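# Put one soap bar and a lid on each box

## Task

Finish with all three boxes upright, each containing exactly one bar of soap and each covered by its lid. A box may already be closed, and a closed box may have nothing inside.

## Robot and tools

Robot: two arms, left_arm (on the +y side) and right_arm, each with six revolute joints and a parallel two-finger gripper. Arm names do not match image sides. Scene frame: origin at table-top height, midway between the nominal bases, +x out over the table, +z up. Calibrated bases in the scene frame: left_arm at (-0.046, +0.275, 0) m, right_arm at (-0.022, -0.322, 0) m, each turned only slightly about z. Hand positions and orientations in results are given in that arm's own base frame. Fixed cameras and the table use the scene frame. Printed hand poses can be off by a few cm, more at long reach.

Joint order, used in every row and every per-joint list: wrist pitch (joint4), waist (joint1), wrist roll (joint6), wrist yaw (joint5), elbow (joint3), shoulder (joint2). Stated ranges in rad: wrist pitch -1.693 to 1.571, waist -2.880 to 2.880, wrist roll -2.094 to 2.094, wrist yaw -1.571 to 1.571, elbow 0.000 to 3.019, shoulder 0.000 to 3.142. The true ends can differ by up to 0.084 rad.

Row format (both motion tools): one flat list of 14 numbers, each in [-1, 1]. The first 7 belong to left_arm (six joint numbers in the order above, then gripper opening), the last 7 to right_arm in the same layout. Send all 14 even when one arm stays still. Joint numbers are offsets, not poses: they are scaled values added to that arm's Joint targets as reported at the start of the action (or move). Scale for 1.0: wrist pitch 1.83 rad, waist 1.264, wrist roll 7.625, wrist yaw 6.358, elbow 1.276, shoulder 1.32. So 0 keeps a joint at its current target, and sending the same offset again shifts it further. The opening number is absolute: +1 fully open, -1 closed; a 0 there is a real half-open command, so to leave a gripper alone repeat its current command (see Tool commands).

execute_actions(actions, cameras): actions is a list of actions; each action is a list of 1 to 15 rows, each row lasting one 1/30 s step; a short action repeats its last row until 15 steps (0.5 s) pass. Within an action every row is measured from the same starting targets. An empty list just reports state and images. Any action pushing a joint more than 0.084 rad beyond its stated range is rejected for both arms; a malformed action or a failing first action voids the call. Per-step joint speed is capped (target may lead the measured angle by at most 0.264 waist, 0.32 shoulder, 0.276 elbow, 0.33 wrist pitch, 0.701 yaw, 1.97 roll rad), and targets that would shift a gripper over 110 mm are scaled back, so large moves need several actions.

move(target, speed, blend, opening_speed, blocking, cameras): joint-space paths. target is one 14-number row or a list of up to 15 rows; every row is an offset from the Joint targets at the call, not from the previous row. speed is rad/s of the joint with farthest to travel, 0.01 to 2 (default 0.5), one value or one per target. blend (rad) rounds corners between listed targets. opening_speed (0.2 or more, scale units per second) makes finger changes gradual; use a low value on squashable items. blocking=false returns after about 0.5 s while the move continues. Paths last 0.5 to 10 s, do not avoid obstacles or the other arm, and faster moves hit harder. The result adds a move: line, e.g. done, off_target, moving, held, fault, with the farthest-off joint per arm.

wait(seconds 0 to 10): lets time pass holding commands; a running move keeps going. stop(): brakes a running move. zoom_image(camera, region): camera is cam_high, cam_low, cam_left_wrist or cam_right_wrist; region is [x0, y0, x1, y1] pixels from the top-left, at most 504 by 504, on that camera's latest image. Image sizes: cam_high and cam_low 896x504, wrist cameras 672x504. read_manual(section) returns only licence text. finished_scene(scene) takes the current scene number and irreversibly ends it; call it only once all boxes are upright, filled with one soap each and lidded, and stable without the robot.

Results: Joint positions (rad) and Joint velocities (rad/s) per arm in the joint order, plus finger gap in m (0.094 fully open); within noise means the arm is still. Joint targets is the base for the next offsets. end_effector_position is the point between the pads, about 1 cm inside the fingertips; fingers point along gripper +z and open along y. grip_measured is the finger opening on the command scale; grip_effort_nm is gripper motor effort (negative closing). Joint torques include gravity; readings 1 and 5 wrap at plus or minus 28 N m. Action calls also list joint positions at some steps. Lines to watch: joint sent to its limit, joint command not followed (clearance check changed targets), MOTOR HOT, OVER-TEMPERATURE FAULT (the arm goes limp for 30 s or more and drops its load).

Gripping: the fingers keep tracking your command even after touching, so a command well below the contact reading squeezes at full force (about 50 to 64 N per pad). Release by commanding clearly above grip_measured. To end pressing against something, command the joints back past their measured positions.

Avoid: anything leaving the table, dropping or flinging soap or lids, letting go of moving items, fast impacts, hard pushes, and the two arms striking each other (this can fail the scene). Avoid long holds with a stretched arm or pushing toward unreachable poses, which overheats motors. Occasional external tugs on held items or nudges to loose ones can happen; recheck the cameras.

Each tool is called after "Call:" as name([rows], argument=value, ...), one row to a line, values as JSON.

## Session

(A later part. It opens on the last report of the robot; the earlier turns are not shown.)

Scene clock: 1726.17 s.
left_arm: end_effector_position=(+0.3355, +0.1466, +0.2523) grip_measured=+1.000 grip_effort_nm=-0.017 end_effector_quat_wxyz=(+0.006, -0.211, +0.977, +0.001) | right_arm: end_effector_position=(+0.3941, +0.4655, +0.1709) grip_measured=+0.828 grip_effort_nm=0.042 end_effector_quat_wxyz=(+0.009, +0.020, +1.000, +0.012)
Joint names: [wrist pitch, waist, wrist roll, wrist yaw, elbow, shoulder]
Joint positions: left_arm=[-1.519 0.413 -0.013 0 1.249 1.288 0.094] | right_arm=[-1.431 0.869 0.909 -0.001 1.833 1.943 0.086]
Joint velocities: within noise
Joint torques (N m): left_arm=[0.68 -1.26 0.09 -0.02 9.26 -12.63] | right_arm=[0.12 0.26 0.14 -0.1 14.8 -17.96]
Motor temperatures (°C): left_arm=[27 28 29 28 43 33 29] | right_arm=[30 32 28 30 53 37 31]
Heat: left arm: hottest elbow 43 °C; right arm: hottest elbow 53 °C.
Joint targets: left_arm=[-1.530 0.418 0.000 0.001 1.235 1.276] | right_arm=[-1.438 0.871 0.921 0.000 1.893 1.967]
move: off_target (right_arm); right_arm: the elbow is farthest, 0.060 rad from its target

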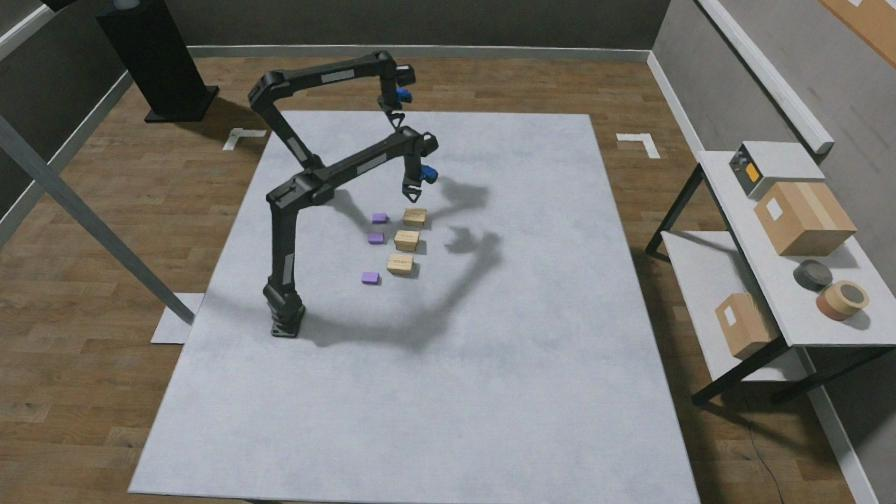

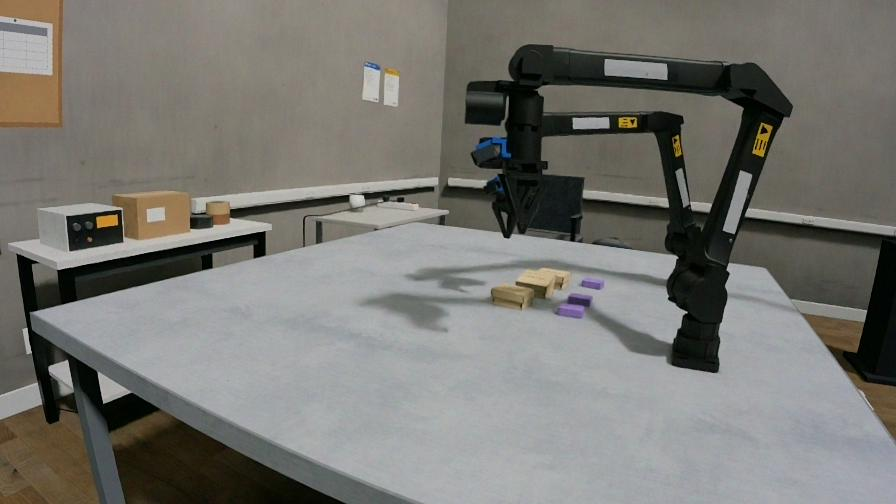

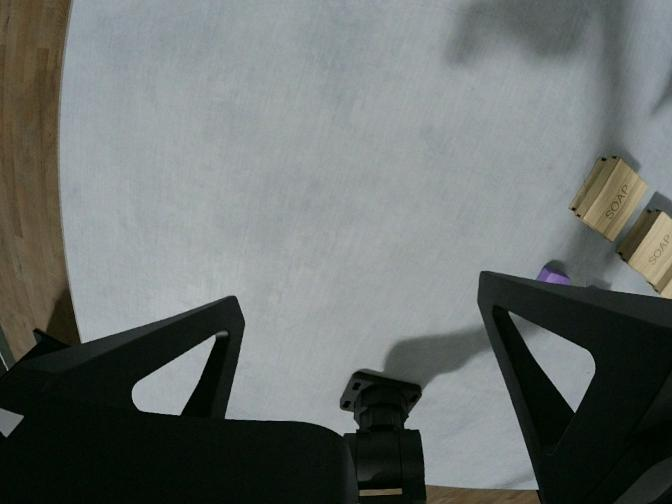

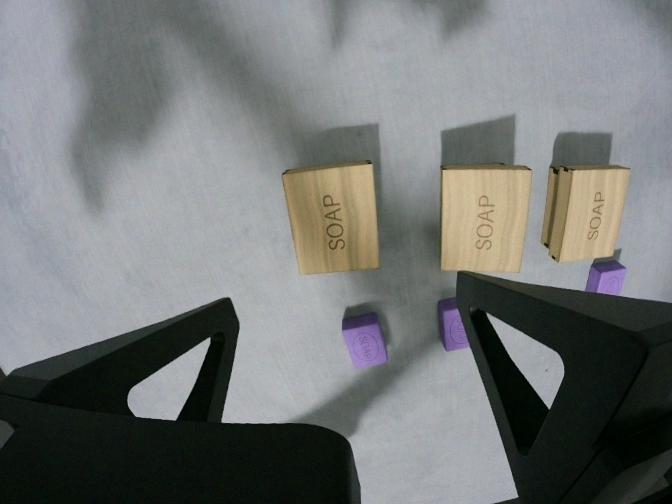

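Call:
move([
  [0,0,0,0,0,0,1,0.1672,-0.1135,-0.0188,0,-0.4673,-0.1563,-1],
  [0,0,0,0,0,0,1,0.194,-0.1135,-0.0188,0,-0.4878,-0.1391,-1],
], speed=[0.4,0.06])

Call:
zoom_image(camera="cam_high", region=[380, 200, 440, 280])

Scene clock: 1778.33 s.
left_arm: end_effector_position=(+0.3355, +0.1466, +0.2523) grip_measured=+1.000 grip_effort_nm=-0.017 end_effector_quat_wxyz=(+0.006, -0.211, +0.977, +0.001) | right_arm: end_effector_position=(+0.3725, +0.3345, +0.0615) grip_measured=-0.995 grip_effort_nm=-0.315 end_effector_quat_wxyz=(-0.004, +0.028, +1.000, -0.004)
Joint names: [wrist pitch, waist, wrist roll, wrist yaw, elbow, shoulder]
Joint positions: left_arm=[-1.519 0.413 -0.013 0 1.249 1.288 0.094] | right_arm=[-1.093 0.732 0.789 -0.001 1.289 1.779 0]
Joint velocities: within noise
Joint torques (N m): left_arm=[0.68 -1.2 0.09 -0.03 9.26 -12.63] | right_arm=[0.59 -0.44 -0.09 -0.11 7.05 -15.56]
Motor temperatures (°C): left_arm=[27 28 29 28 43 33 29] | right_arm=[30 32 28 30 54 39 30]
Heat: left arm: hottest elbow 43 °C; right arm: hottest elbow 54 °C.
Joint targets: left_arm=[-1.530 0.418 0.000 0.001 1.235 1.276] | right_arm=[-1.084 0.727 0.778 0.000 1.270 1.783]
move: done

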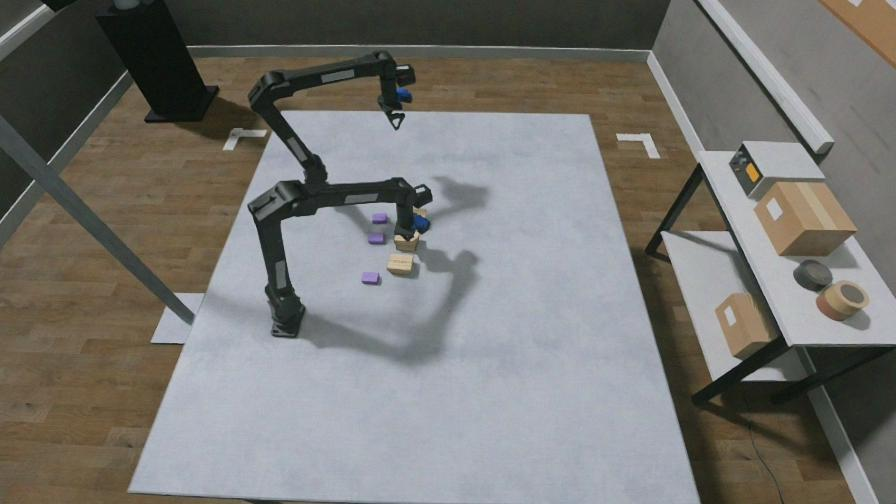

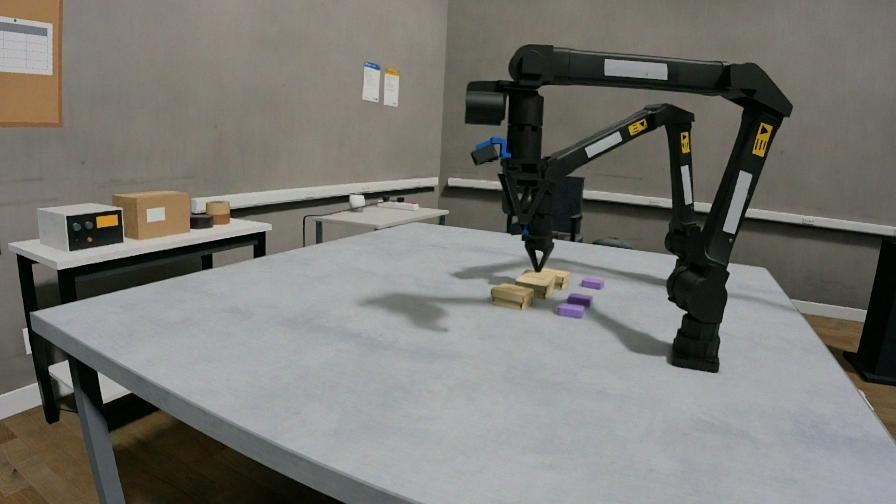

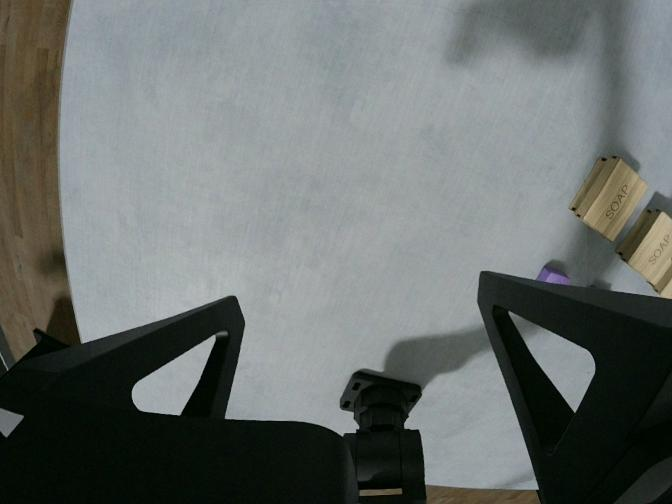

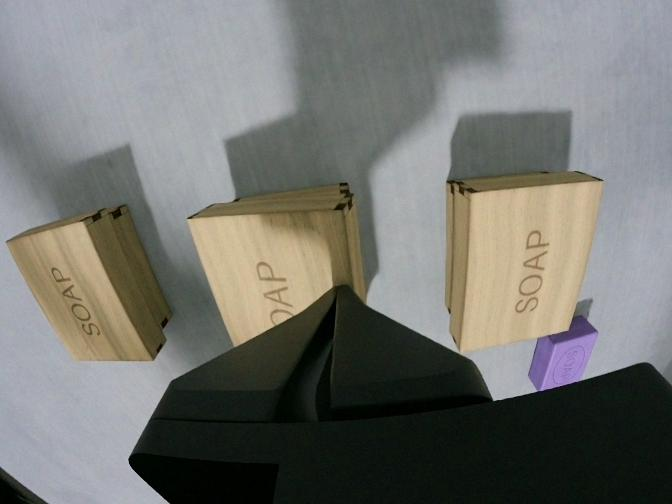

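Scaled by 6.300 from the camera's 896x504 image, which has a finer 1280x720 frame.

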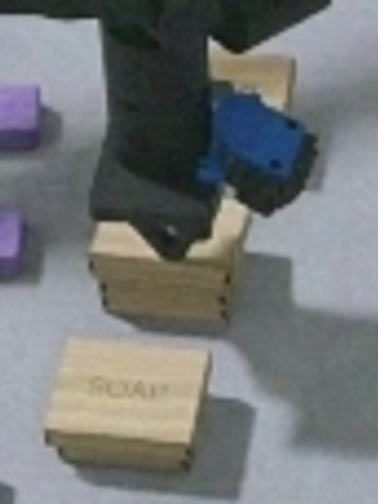

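Call:
zoom_image(camera="cam_right_wrist", region=[180, 165, 400, 315])

Scaled by 2.291 from the camera's 672x504 image, which has a finer 960x720 frame.

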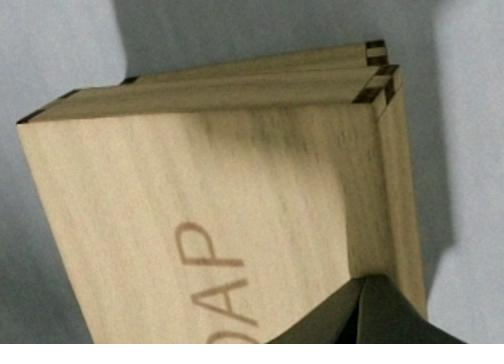

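Call:
move(target=[0,0,0,0,0,0,1,0.0268,0,0,0,-0.0184,0.0194,-1], speed=0.05, cameras=["cam_high","cam_right_wrist"])

Call:
zoom_image(camera="cam_high", region=[380, 200, 440, 280])

Call:
zoom_image(camera="cam_right_wrist", region=[180, 165, 400, 315])

Scene clock: 1797.63 s.
left_arm: end_effector_position=(+0.3355, +0.1466, +0.2523) grip_measured=+1.000 grip_effort_nm=-0.017 end_effector_quat_wxyz=(+0.006, -0.211, +0.977, +0.001) | right_arm: end_effector_position=(+0.3773, +0.3392, +0.0585) grip_measured=-0.995 grip_effort_nm=-0.310 end_effector_quat_wxyz=(+0.007, +0.028, +1.000, +0.009)
Joint names: [wrist pitch, waist, wrist roll, wrist yaw, elbow, shoulder]
Joint positions: left_arm=[-1.519 0.413 -0.013 0 1.249 1.288 0.094] | right_arm=[-1.05 0.732 0.789 -0.003 1.28 1.779 0]
Joint velocities: within noise
Joint torques (N m): left_arm=[0.66 -1.2 0.09 -0.02 9.26 -12.69] | right_arm=[1.01 -0.38 -0.1 -0.02 5.86 -13.63]
Motor temperatures (°C): left_arm=[27 28 29 28 43 33 29] | right_arm=[30 32 28 30 51 37 30]
Heat: left arm: hottest elbow 43 °C; right arm: hottest elbow 51 °C.
Joint targets: left_arm=[-1.530 0.418 0.000 0.001 1.235 1.276] | right_arm=[-1.035 0.727 0.778 -0.001 1.247 1.809]
move: done
Images, in order (width x height): cam_high 896x504, cam_right_wrist 672x504.

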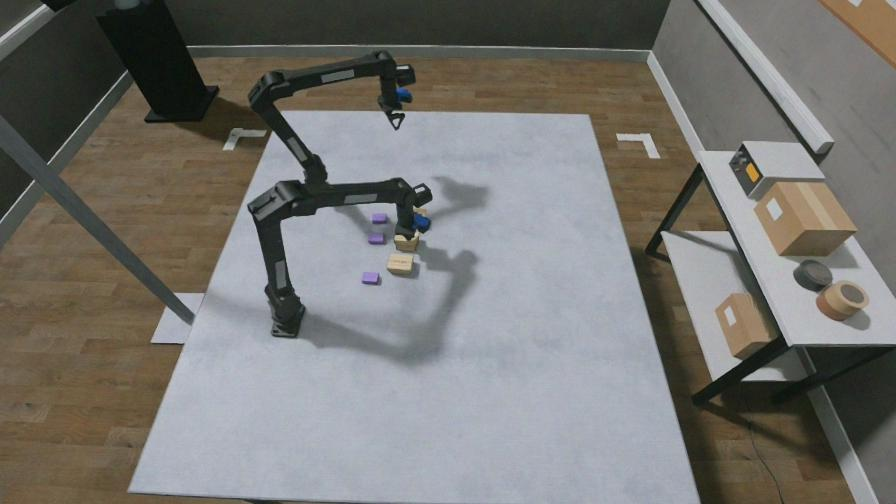

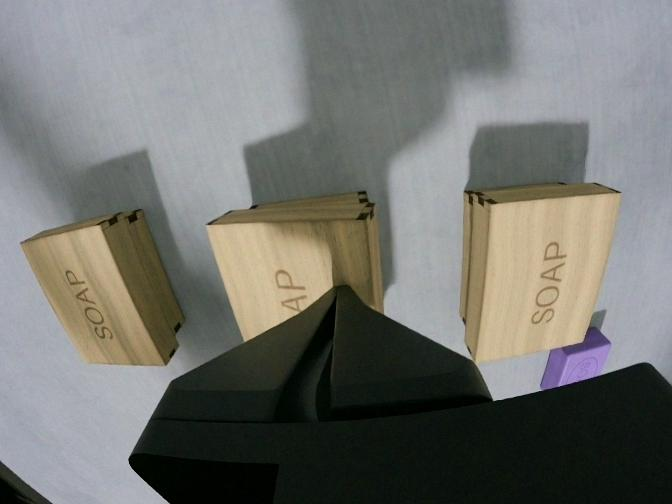

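Scaled by 6.300 from the camera's 896x504 image, which has a finer 1280x720 frame.

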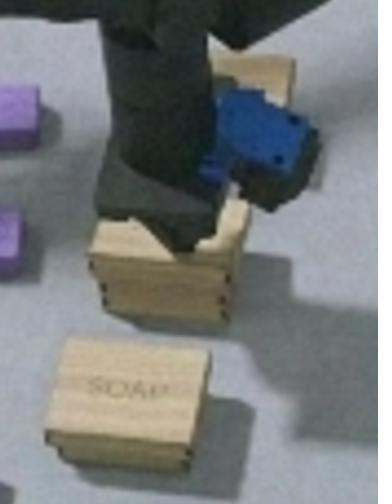

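Scaled by 2.291 from the camera's 672x504 image, which has a finer 960x720 frame.

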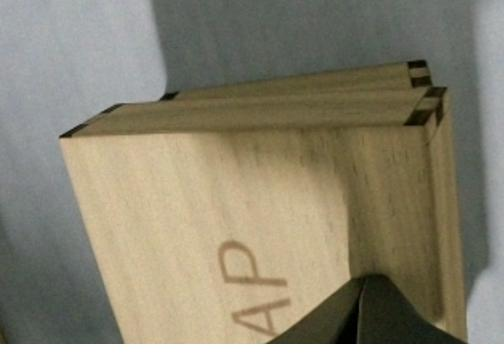

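Call:
move(target=[0,0,0,0,0,0,1,-0.0022,-0.013,-0.0015,0,-0.0149,-0.0182,-1], speed=0.05, cameras=["cam_high","cam_right_wrist"])

Call:
zoom_image(camera="cam_high", region=[380, 200, 440, 280])

Call:
zoom_image(camera="cam_right_wrist", region=[180, 165, 400, 315])

Scene clock: 1816.70 s.
left_arm: end_effector_position=(+0.3355, +0.1466, +0.2523) grip_measured=+1.000 grip_effort_nm=-0.012 end_effector_quat_wxyz=(+0.006, -0.211, +0.977, +0.001) | right_arm: end_effector_position=(+0.3769, +0.3339, +0.0594) grip_measured=-0.995 grip_effort_nm=-0.310 end_effector_quat_wxyz=(+0.010, +0.027, +1.000, +0.011)
Joint names: [wrist pitch, waist, wrist roll, wrist yaw, elbow, shoulder]
Joint positions: left_arm=[-1.519 0.413 -0.013 0 1.249 1.288 0.094] | right_arm=[-1.039 0.725 0.778 -0.003 1.262 1.765 0]
Joint velocities: within noise
Joint torques (N m): left_arm=[0.66 -1.2 0.09 -0.02 9.26 -12.63] | right_arm=[0.43 -1.2 -0.1 0.02 5.71 -14.21]
Motor temperatures (°C): left_arm=[27 28 29 28 43 33 29] | right_arm=[30 32 28 30 50 36 30]
Heat: left arm: hottest elbow 43 °C; right arm: hottest elbow 50 °C.
Joint targets: left_arm=[-1.530 0.418 0.000 0.001 1.235 1.276] | right_arm=[-1.039 0.711 0.766 0.000 1.227 1.785]
move: done
Images, in order (width x height): cam_high 896x504, cam_right_wrist 672x504.

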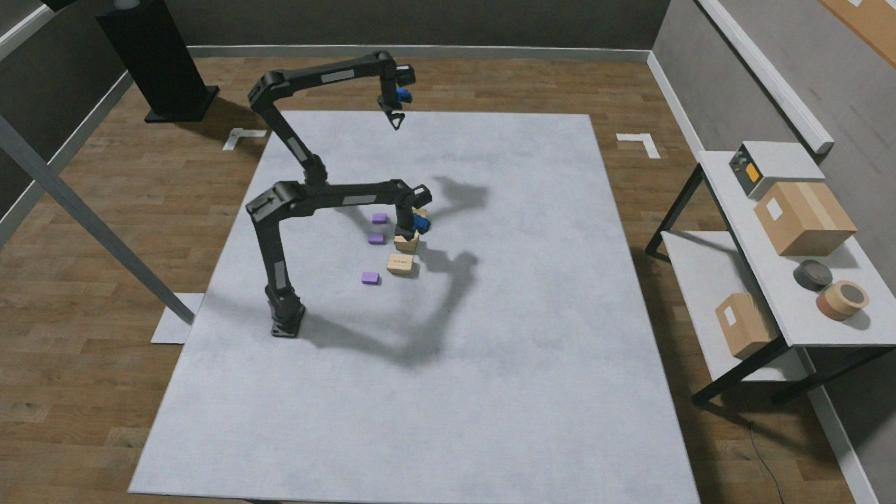

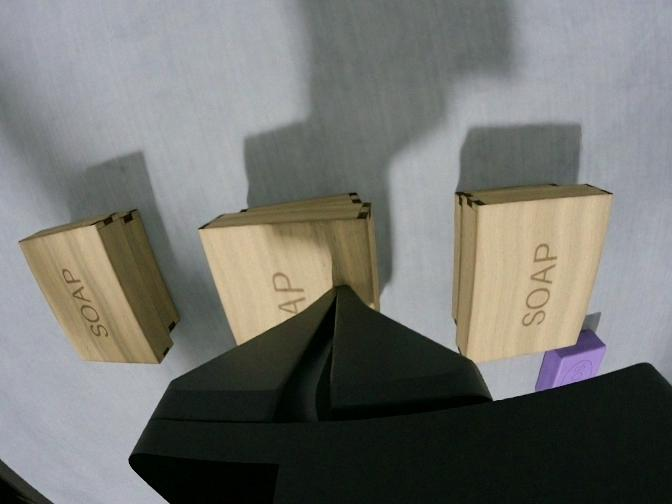

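Scaled by 6.300 from the camera's 896x504 image, which has a finer 1280x720 frame.

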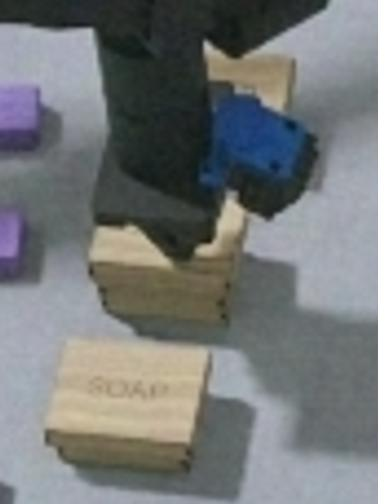

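Scaled by 2.291 from the camera's 672x504 image, which has a finer 960x720 frame.

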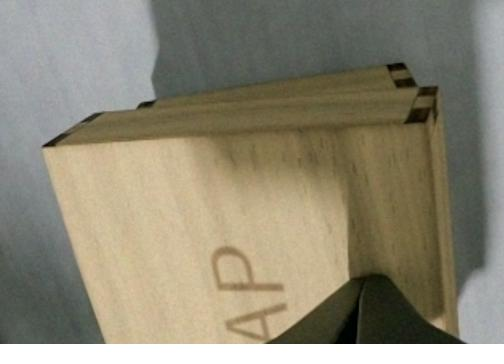

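Call:
move([
  [0,0,0,0,0,0,1,-0.03,0,0,0,0.07,-0.04,-1],
  [0,0,0,0,0,0,1,-0.0388,0.044,0.0066,0,0.0587,-0.0615,-1],
  [0,0,0,0,0,0,1,0.0066,0.044,0.0066,0,-0.0194,-0.0106,-1],
], speed=[0.1,0.1,0.05], cameras=["cam_high","cam_right_wrist"])

Call:
zoom_image(camera="cam_high", region=[380, 200, 440, 280])

Call:
zoom_image(camera="cam_right_wrist", region=[180, 125, 400, 315])

Scene clock: 1843.53 s.
left_arm: end_effector_position=(+0.3355, +0.1466, +0.2523) grip_measured=+1.000 grip_effort_nm=-0.017 end_effector_quat_wxyz=(+0.006, -0.211, +0.977, +0.001) | right_arm: end_effector_position=(+0.3547, +0.3387, +0.0599) grip_measured=-0.995 grip_effort_nm=-0.315 end_effector_quat_wxyz=(+0.008, +0.021, +1.000, +0.009)
Joint names: [wrist pitch, waist, wrist roll, wrist yaw, elbow, shoulder]
Joint positions: left_arm=[-1.519 0.413 -0.013 0 1.249 1.288 0.094] | right_arm=[-1.037 0.763 0.805 -0.001 1.227 1.738 0]
Joint velocities: within noise
Joint torques (N m): left_arm=[0.69 -1.26 0.09 -0.03 9.25 -12.69] | right_arm=[0.81 0.44 0.11 -0.06 6.58 -12.51]
Motor temperatures (°C): left_arm=[27 28 29 28 43 33 29] | right_arm=[30 32 28 30 48 36 30]
Heat: left arm: hottest elbow 43 °C; right arm: hottest elbow 48 °C.
Joint targets: left_arm=[-1.530 0.418 0.000 0.001 1.235 1.276] | right_arm=[-1.027 0.767 0.816 0.000 1.203 1.771]
move: done
Images, in order (width x height): cam_high 896x504, cam_right_wrist 672x504.

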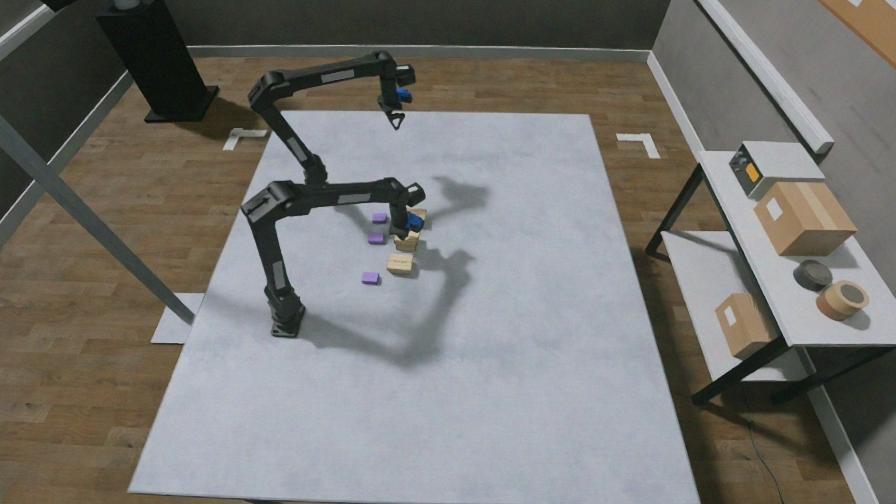

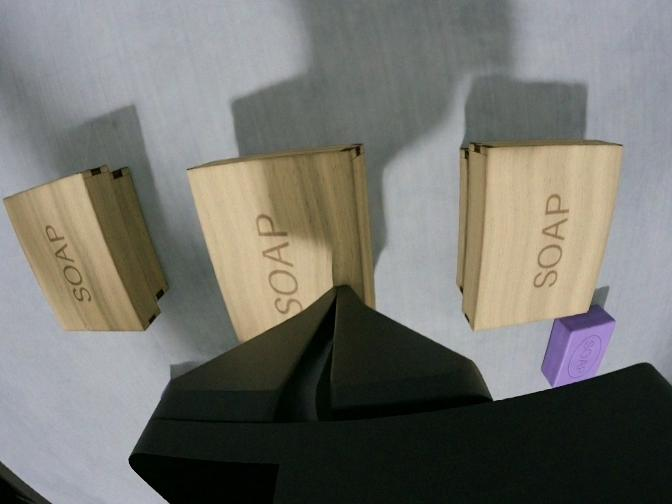

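Scaled by 6.300 from the camera's 896x504 image, which has a finer 1280x720 frame.

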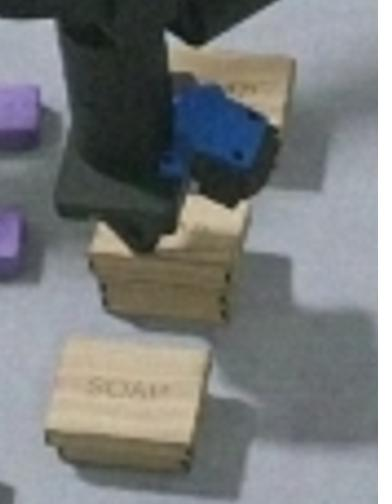

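Scaled by 2.291 from the camera's 672x504 image, which has a finer 960x720 frame.

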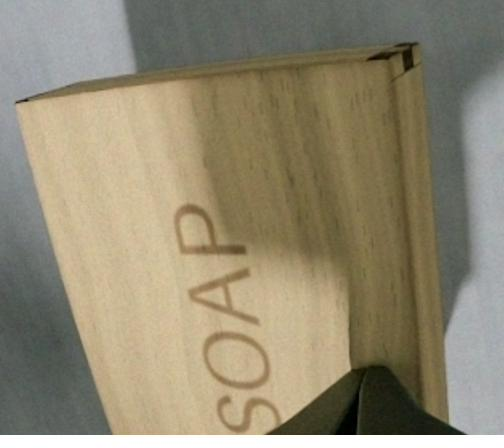

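Call:
move(target=[0,0,0,0,0,0,1,0.0033,-0.0206,-0.002,0,-0.018,-0.0045,-1], speed=0.05, cameras=["cam_high","cam_right_wrist"])

Call:
zoom_image(camera="cam_high", region=[380, 200, 440, 280])

Call:
zoom_image(camera="cam_right_wrist", region=[180, 125, 400, 315])

Scene clock: 1856.80 s.
left_arm: end_effector_position=(+0.3355, +0.1466, +0.2523) grip_measured=+1.000 grip_effort_nm=-0.017 end_effector_quat_wxyz=(+0.006, -0.211, +0.977, +0.001) | right_arm: end_effector_position=(+0.3547, +0.3379, +0.0593) grip_measured=-0.995 grip_effort_nm=-0.310 end_effector_quat_wxyz=(+0.008, +0.023, +1.000, +0.012)
Joint names: [wrist pitch, waist, wrist roll, wrist yaw, elbow, shoulder]
Joint positions: left_arm=[-1.519 0.413 -0.013 0 1.249 1.288 0.094] | right_arm=[-1.028 0.76 0.805 -0.007 1.22 1.734 0]
Joint velocities: within noise
Joint torques (N m): left_arm=[0.68 -1.2 0.09 -0.02 9.26 -12.63] | right_arm=[0.57 -1.67 -0.03 0.16 5.29 -12.81]
Motor temperatures (°C): left_arm=[27 28 29 28 43 33 29] | right_arm=[30 32 28 30 47 36 30]
Heat: left arm: hottest elbow 43 °C; right arm: hottest elbow 47 °C.
Joint targets: left_arm=[-1.530 0.418 0.000 0.001 1.235 1.276] | right_arm=[-1.021 0.741 0.801 -0.001 1.180 1.765]
move: off_target (right_arm); right_arm: the elbow is farthest, 0.040 rad from its target
Images, in order (width x height): cam_high 896x504, cam_right_wrist 672x504.

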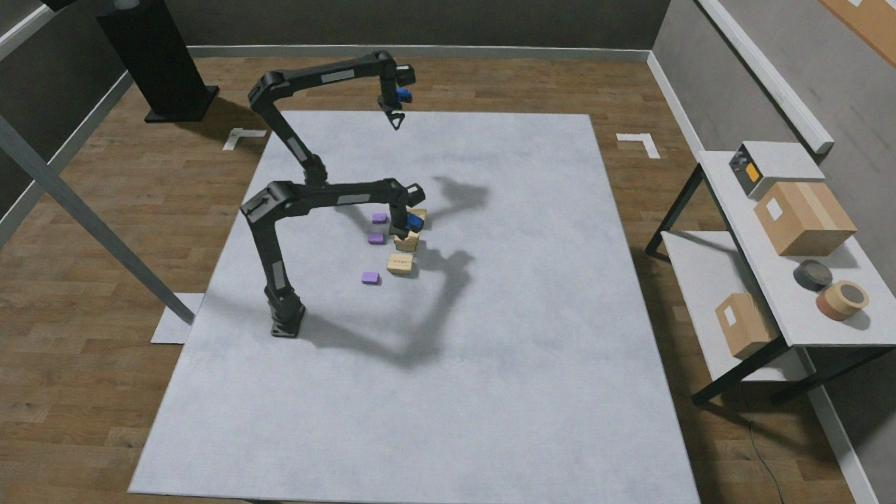

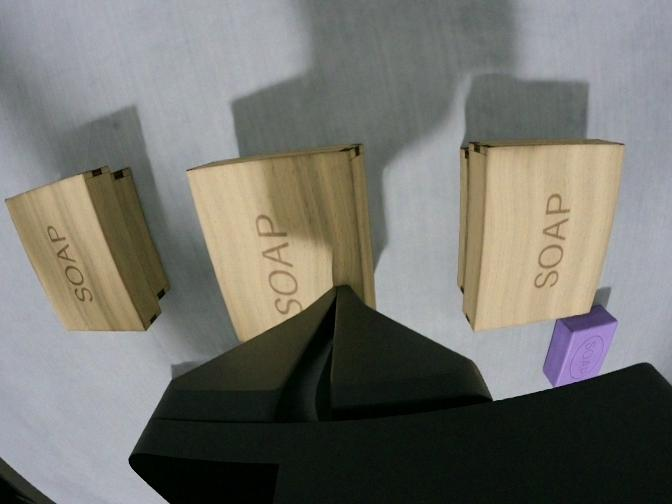

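Scaled by 6.300 from the camera's 896x504 image, which has a finer 1280x720 frame.

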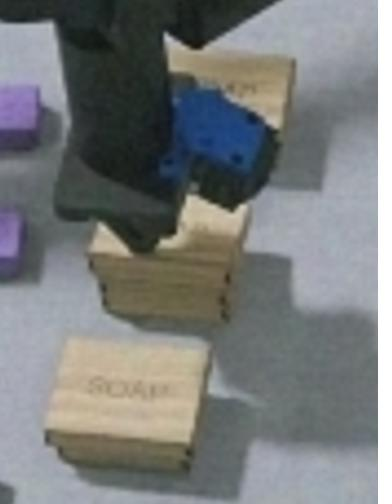

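Scaled by 2.291 from the camera's 672x504 image, which has a finer 960x720 frame.

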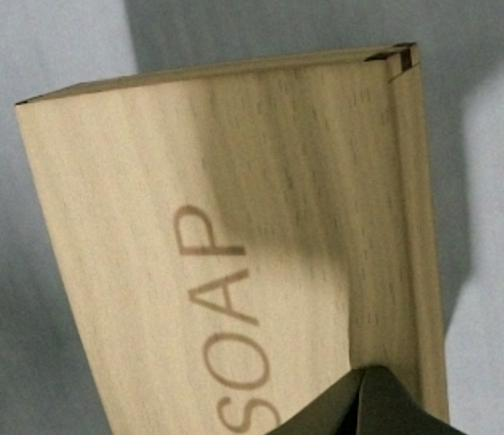

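Call:
move([
  [0,0,0,0,0,0,1,-0.03,0,0,0,0.09,-0.045,-1],
  [0,0,0,0,0,0,1,-0.0563,0.0108,0.0005,0,0.1246,0.0348,0.6],
  [0,0,0,0,0,0,1,-0.0169,0.0108,0.0005,0,0.0964,0.0621,0.6],
], speed=[0.1,0.15,0.06], cameras=["cam_high","cam_right_wrist"])

Call:
zoom_image(camera="cam_right_wrist", region=[200, 170, 440, 420])

Scene clock: 1886.87 s.
left_arm: end_effector_position=(+0.3355, +0.1466, +0.2523) grip_measured=+1.000 grip_effort_nm=-0.017 end_effector_quat_wxyz=(+0.006, -0.211, +0.977, +0.001) | right_arm: end_effector_position=(+0.3721, +0.3459, +0.0475) grip_measured=+0.598 grip_effort_nm=0.037 end_effector_quat_wxyz=(-0.003, +0.028, +1.000, -0.002)
Joint names: [wrist pitch, waist, wrist roll, wrist yaw, elbow, shoulder]
Joint positions: left_arm=[-1.519 0.413 -0.013 0 1.249 1.288 0.094] | right_arm=[-1.062 0.749 0.805 -0.002 1.294 1.811 0.075]
Joint velocities: within noise
Joint torques (N m): left_arm=[0.66 -1.26 0.09 -0.02 9.26 -12.69] | right_arm=[0.7 0.62 0.01 -0.05 9.25 -13.51]
Motor temperatures (°C): left_arm=[27 28 29 28 43 33 29] | right_arm=[30 32 28 30 47 36 30]
Heat: left arm: hottest elbow 43 °C; right arm: hottest elbow 47 °C.
Joint targets: left_arm=[-1.530 0.418 0.000 0.001 1.235 1.276] | right_arm=[-1.052 0.754 0.805 0.000 1.303 1.847]
move: off_target (right_arm); target 2's new numbers were sent with right_arm's elbow 0.047 rad from that target; right_arm: the shoulder is farthest, 0.036 rad from its target
Images, in order (width x height): cam_high 896x504, cam_right_wrist 672x504.

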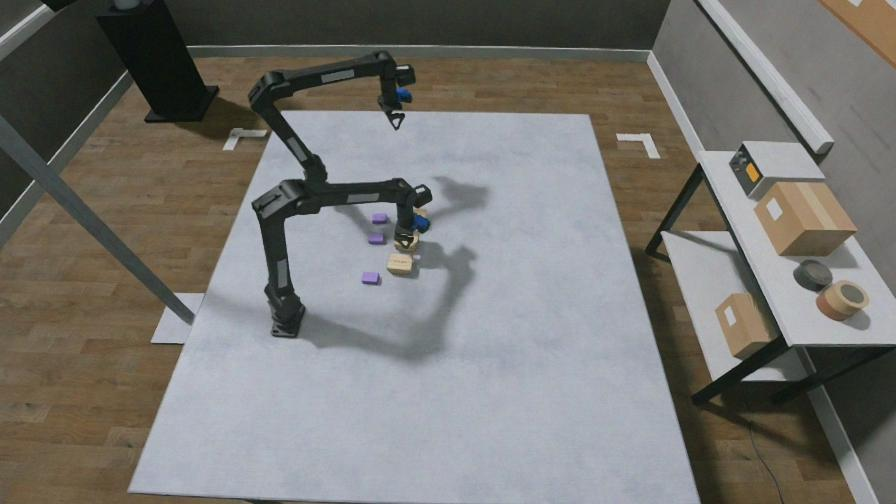

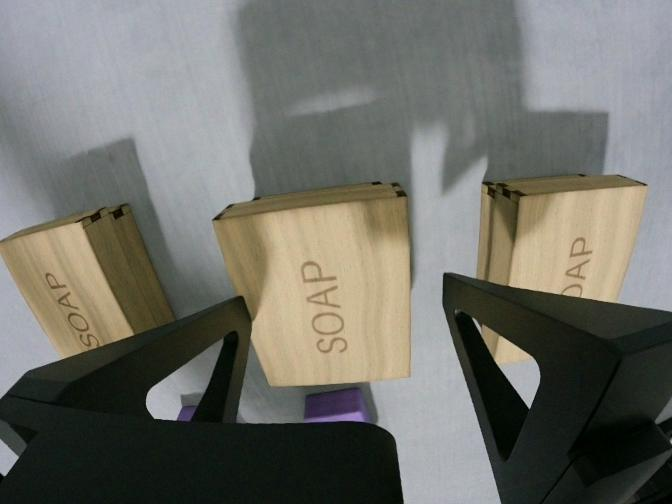

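Scaled by 2.016 from the camera's 672x504 image, which has a finer 960x720 frame.

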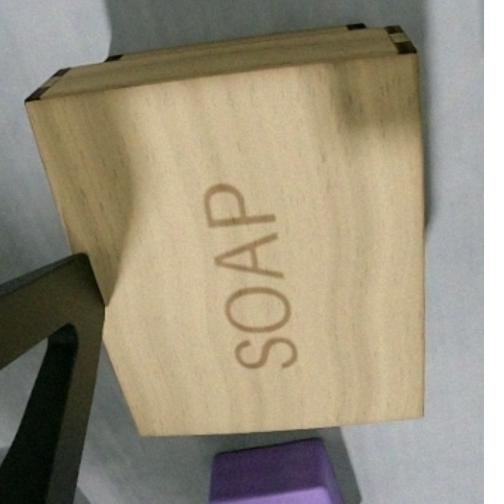

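Call:
zoom_image(camera="cam_high", region=[380, 200, 440, 280])

Call:
zoom_image(camera="cam_low", region=[485, 260, 575, 315])

Scaled by 6.300 from the camera's 896x504 image, which has a finer 1280x720 frame.

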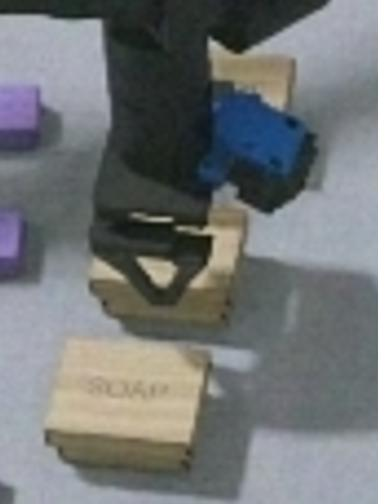

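This scene's latest camera images include none from cam_low. They are from: cam_high, cam_right_wrist. cam_low's image comes with the result of a call that names it in "cameras".

Call:
move([
  [0,0,0,0,0,0,1,-0.017,0,0,0,0.075,-0.03,0.6],
  [0,0,0,0,0,0,1,-0.188,0,0,0,0.2147,-0.1167,0.83],
  [0,0,0,0,0,0,1,-0.2109,0.0926,0.0152,0,0.4624,0.0909,0.83],
], speed=[0.08,0.4,0.4], blend=0.015)

Call:
zoom_image(camera="cam_high", region=[380, 200, 440, 280])

Call:
zoom_image(camera="cam_low", region=[485, 260, 575, 315])

Call:
zoom_image(camera="cam_right_wrist", region=[240, 120, 480, 300])

Scene clock: 1907.63 s.
left_arm: end_effector_position=(+0.3355, +0.1466, +0.2523) grip_measured=+1.000 grip_effort_nm=-0.022 end_effector_quat_wxyz=(+0.006, -0.211, +0.977, +0.001) | right_arm: end_effector_position=(+0.3940, +0.4657, +0.1716) grip_measured=+0.828 grip_effort_nm=0.042 end_effector_quat_wxyz=(+0.010, +0.020, +1.000, +0.013)
Joint names: [wrist pitch, waist, wrist roll, wrist yaw, elbow, shoulder]
Joint positions: left_arm=[-1.519 0.413 -0.013 0 1.249 1.288 0.094] | right_arm=[-1.429 0.869 0.909 -0.001 1.833 1.942 0.086]
Joint velocities: within noise
Joint torques (N m): left_arm=[0.68 -1.26 0.1 -0.03 9.26 -12.69] | right_arm=[0.13 0.26 0.14 -0.06 14.84 -17.73]
Motor temperatures (°C): left_arm=[27 28 29 28 43 33 29] | right_arm=[30 32 28 30 48 35 30]
Heat: left arm: hottest elbow 43 °C; right arm: hottest elbow 48 °C.
Joint targets: left_arm=[-1.530 0.418 0.000 0.001 1.235 1.276] | right_arm=[-1.437 0.871 0.921 0.000 1.893 1.967]
move: off_target (right_arm); blend cut to 0 rad at target 2; target 2's new numbers were sent with right_arm's elbow 0.054 rad from that target; right_arm: the elbow is farthest, 0.060 rad from its target

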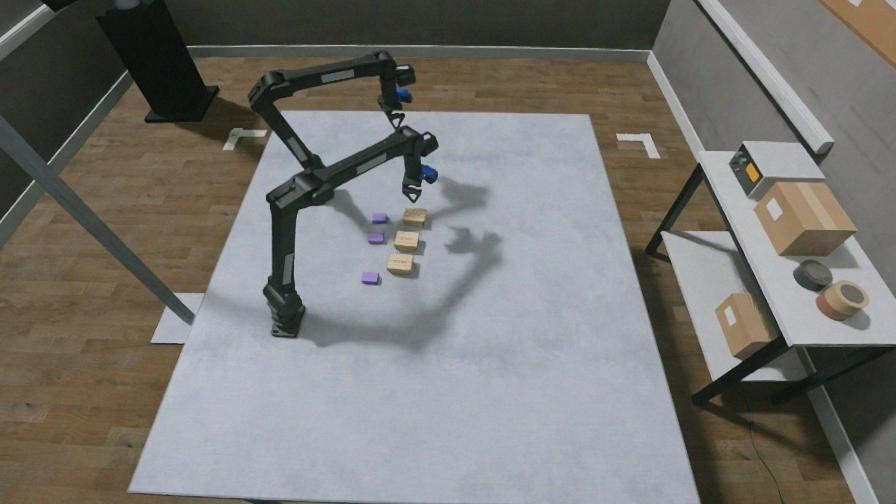

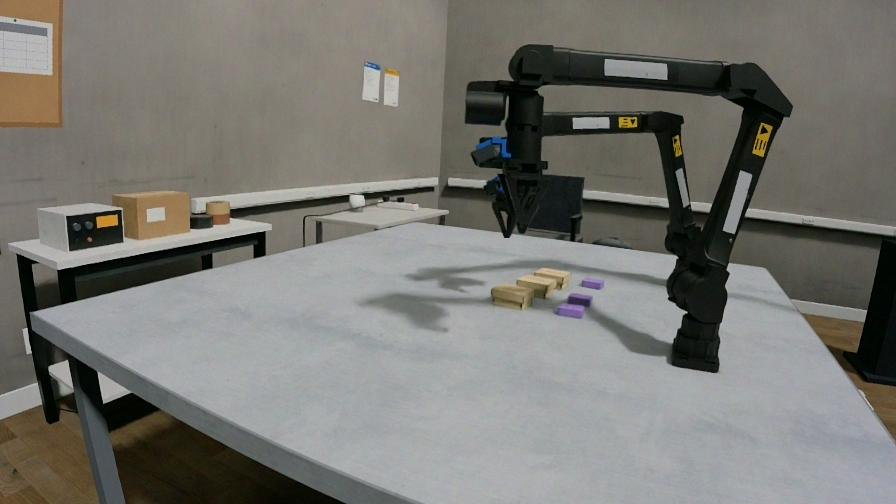

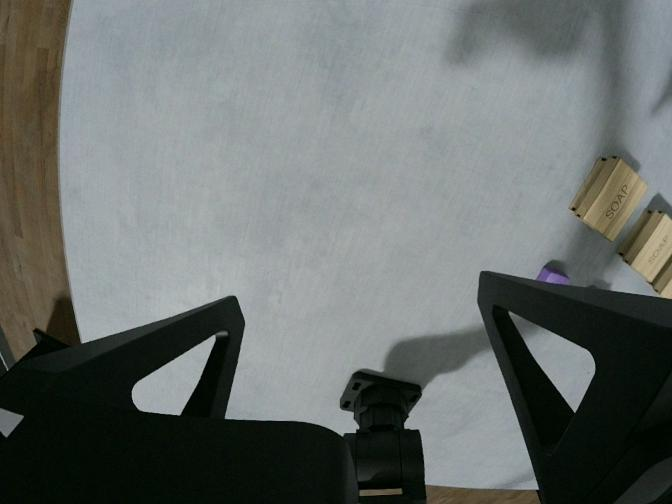

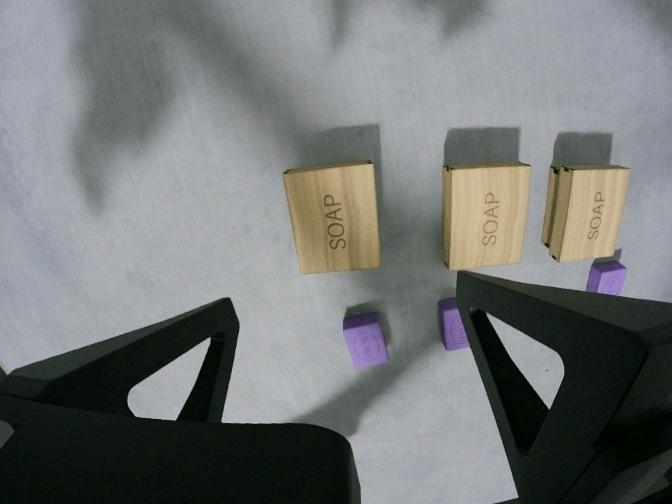

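Scaled by 6.300 from the camera's 896x504 image, which has a finer 1280x720 frame.

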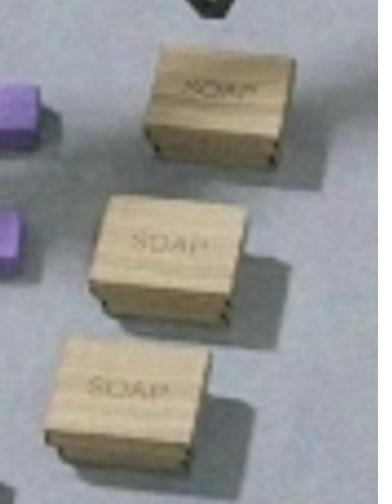

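Scaled by 5.600 from the camera's 896x504 image, which has a finer 1280x720 frame.

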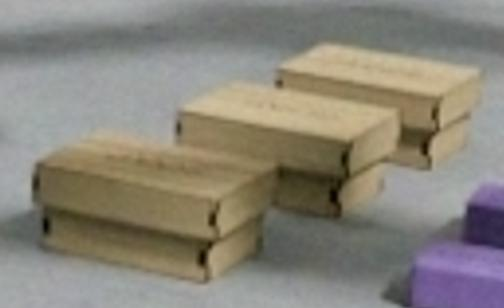

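Scaled by 2.100 from the camera's 672x504 image, which has a finer 960x720 frame.

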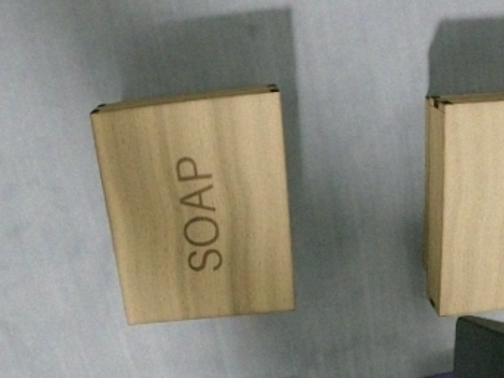

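Call:
move([
  [0,0,0,0,0,0,1,0.0863,0.0111,0.001,0,-0.1395,0.0485,0.83],
  [0,0,0,0,0,0,1,0.1448,0.0111,0.001,0,-0.1889,0.0823,0.83],
], speed=[0.25,0.1], blend=0.01, cameras=["cam_high","cam_low","cam_right_wrist"])

Call:
zoom_image(camera="cam_high", region=[380, 180, 440, 260])

Scene clock: 1938.40 s.
left_arm: end_effector_position=(+0.3355, +0.1466, +0.2523) grip_measured=+1.000 grip_effort_nm=-0.022 end_effector_quat_wxyz=(+0.006, -0.211, +0.977, +0.001) | right_arm: end_effector_position=(+0.3914, +0.4713, +0.0486) grip_measured=+0.828 grip_effort_nm=0.037 end_effector_quat_wxyz=(+0.002, +0.020, +1.000, +0.004)
Joint names: [wrist pitch, waist, wrist roll, wrist yaw, elbow, shoulder]
Joint positions: left_arm=[-1.519 0.413 -0.013 0 1.249 1.288 0.094] | right_arm=[-1.181 0.878 0.917 -0.001 1.666 2.046 0.086]
Joint velocities: within noise
Joint torques (N m): left_arm=[0.68 -1.26 0.09 -0.03 9.26 -12.69] | right_arm=[0.66 0.79 0.12 -0.06 7.92 -18.2]
Motor temperatures (°C): left_arm=[27 28 29 28 43 33 29] | right_arm=[30 32 28 30 52 35 30]
Heat: left arm: hottest elbow 43 °C; right arm: hottest elbow 52 °C.
Joint targets: left_arm=[-1.530 0.418 0.000 0.001 1.235 1.276] | right_arm=[-1.172 0.885 0.929 0.000 1.652 2.075]
move: done
Images, in order (width x height): cam_high 896x504, cam_low 896x504, cam_right_wrist 672x504.

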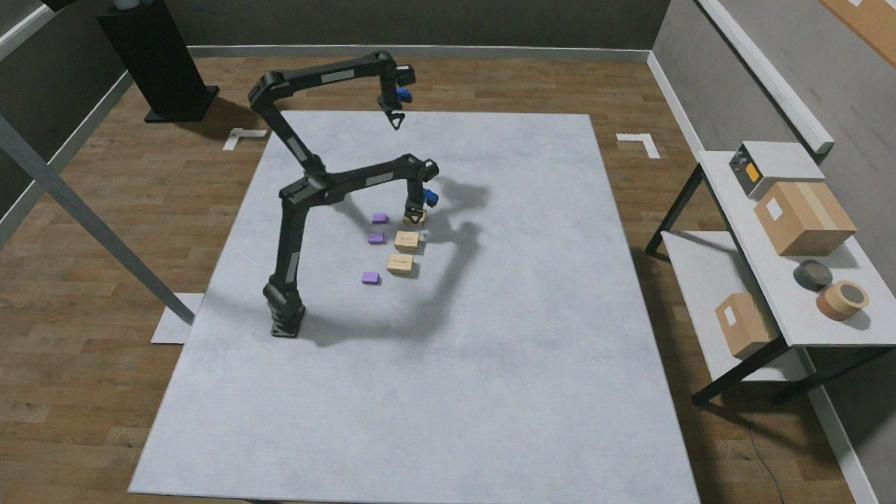

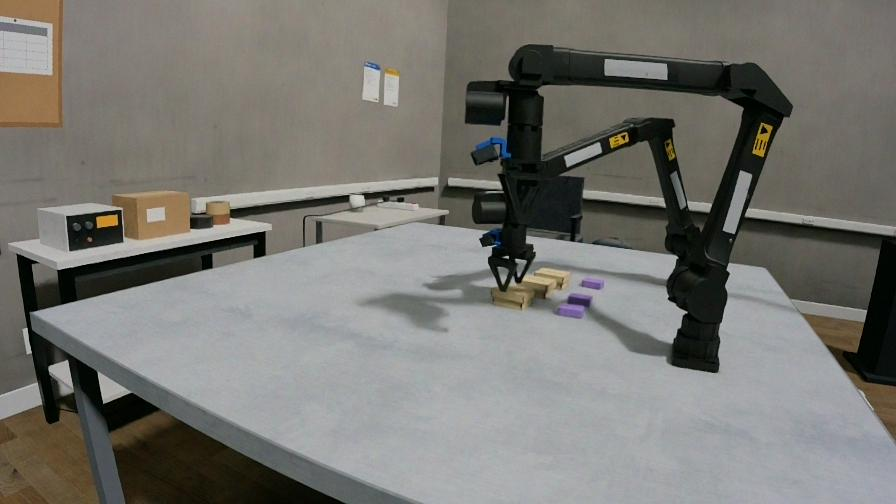

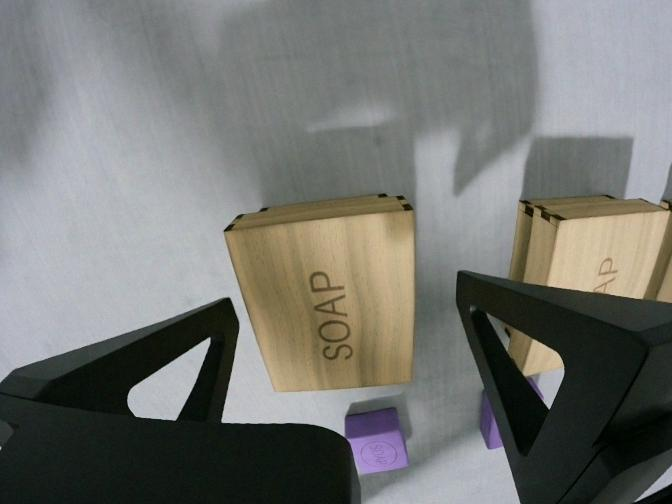

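Scaled by 6.300 from the camera's 896x504 image, which has a finer 1280x720 frame.

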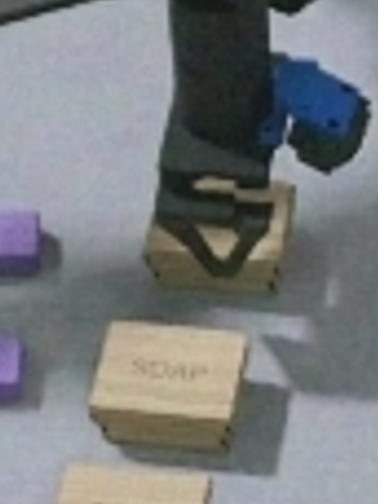

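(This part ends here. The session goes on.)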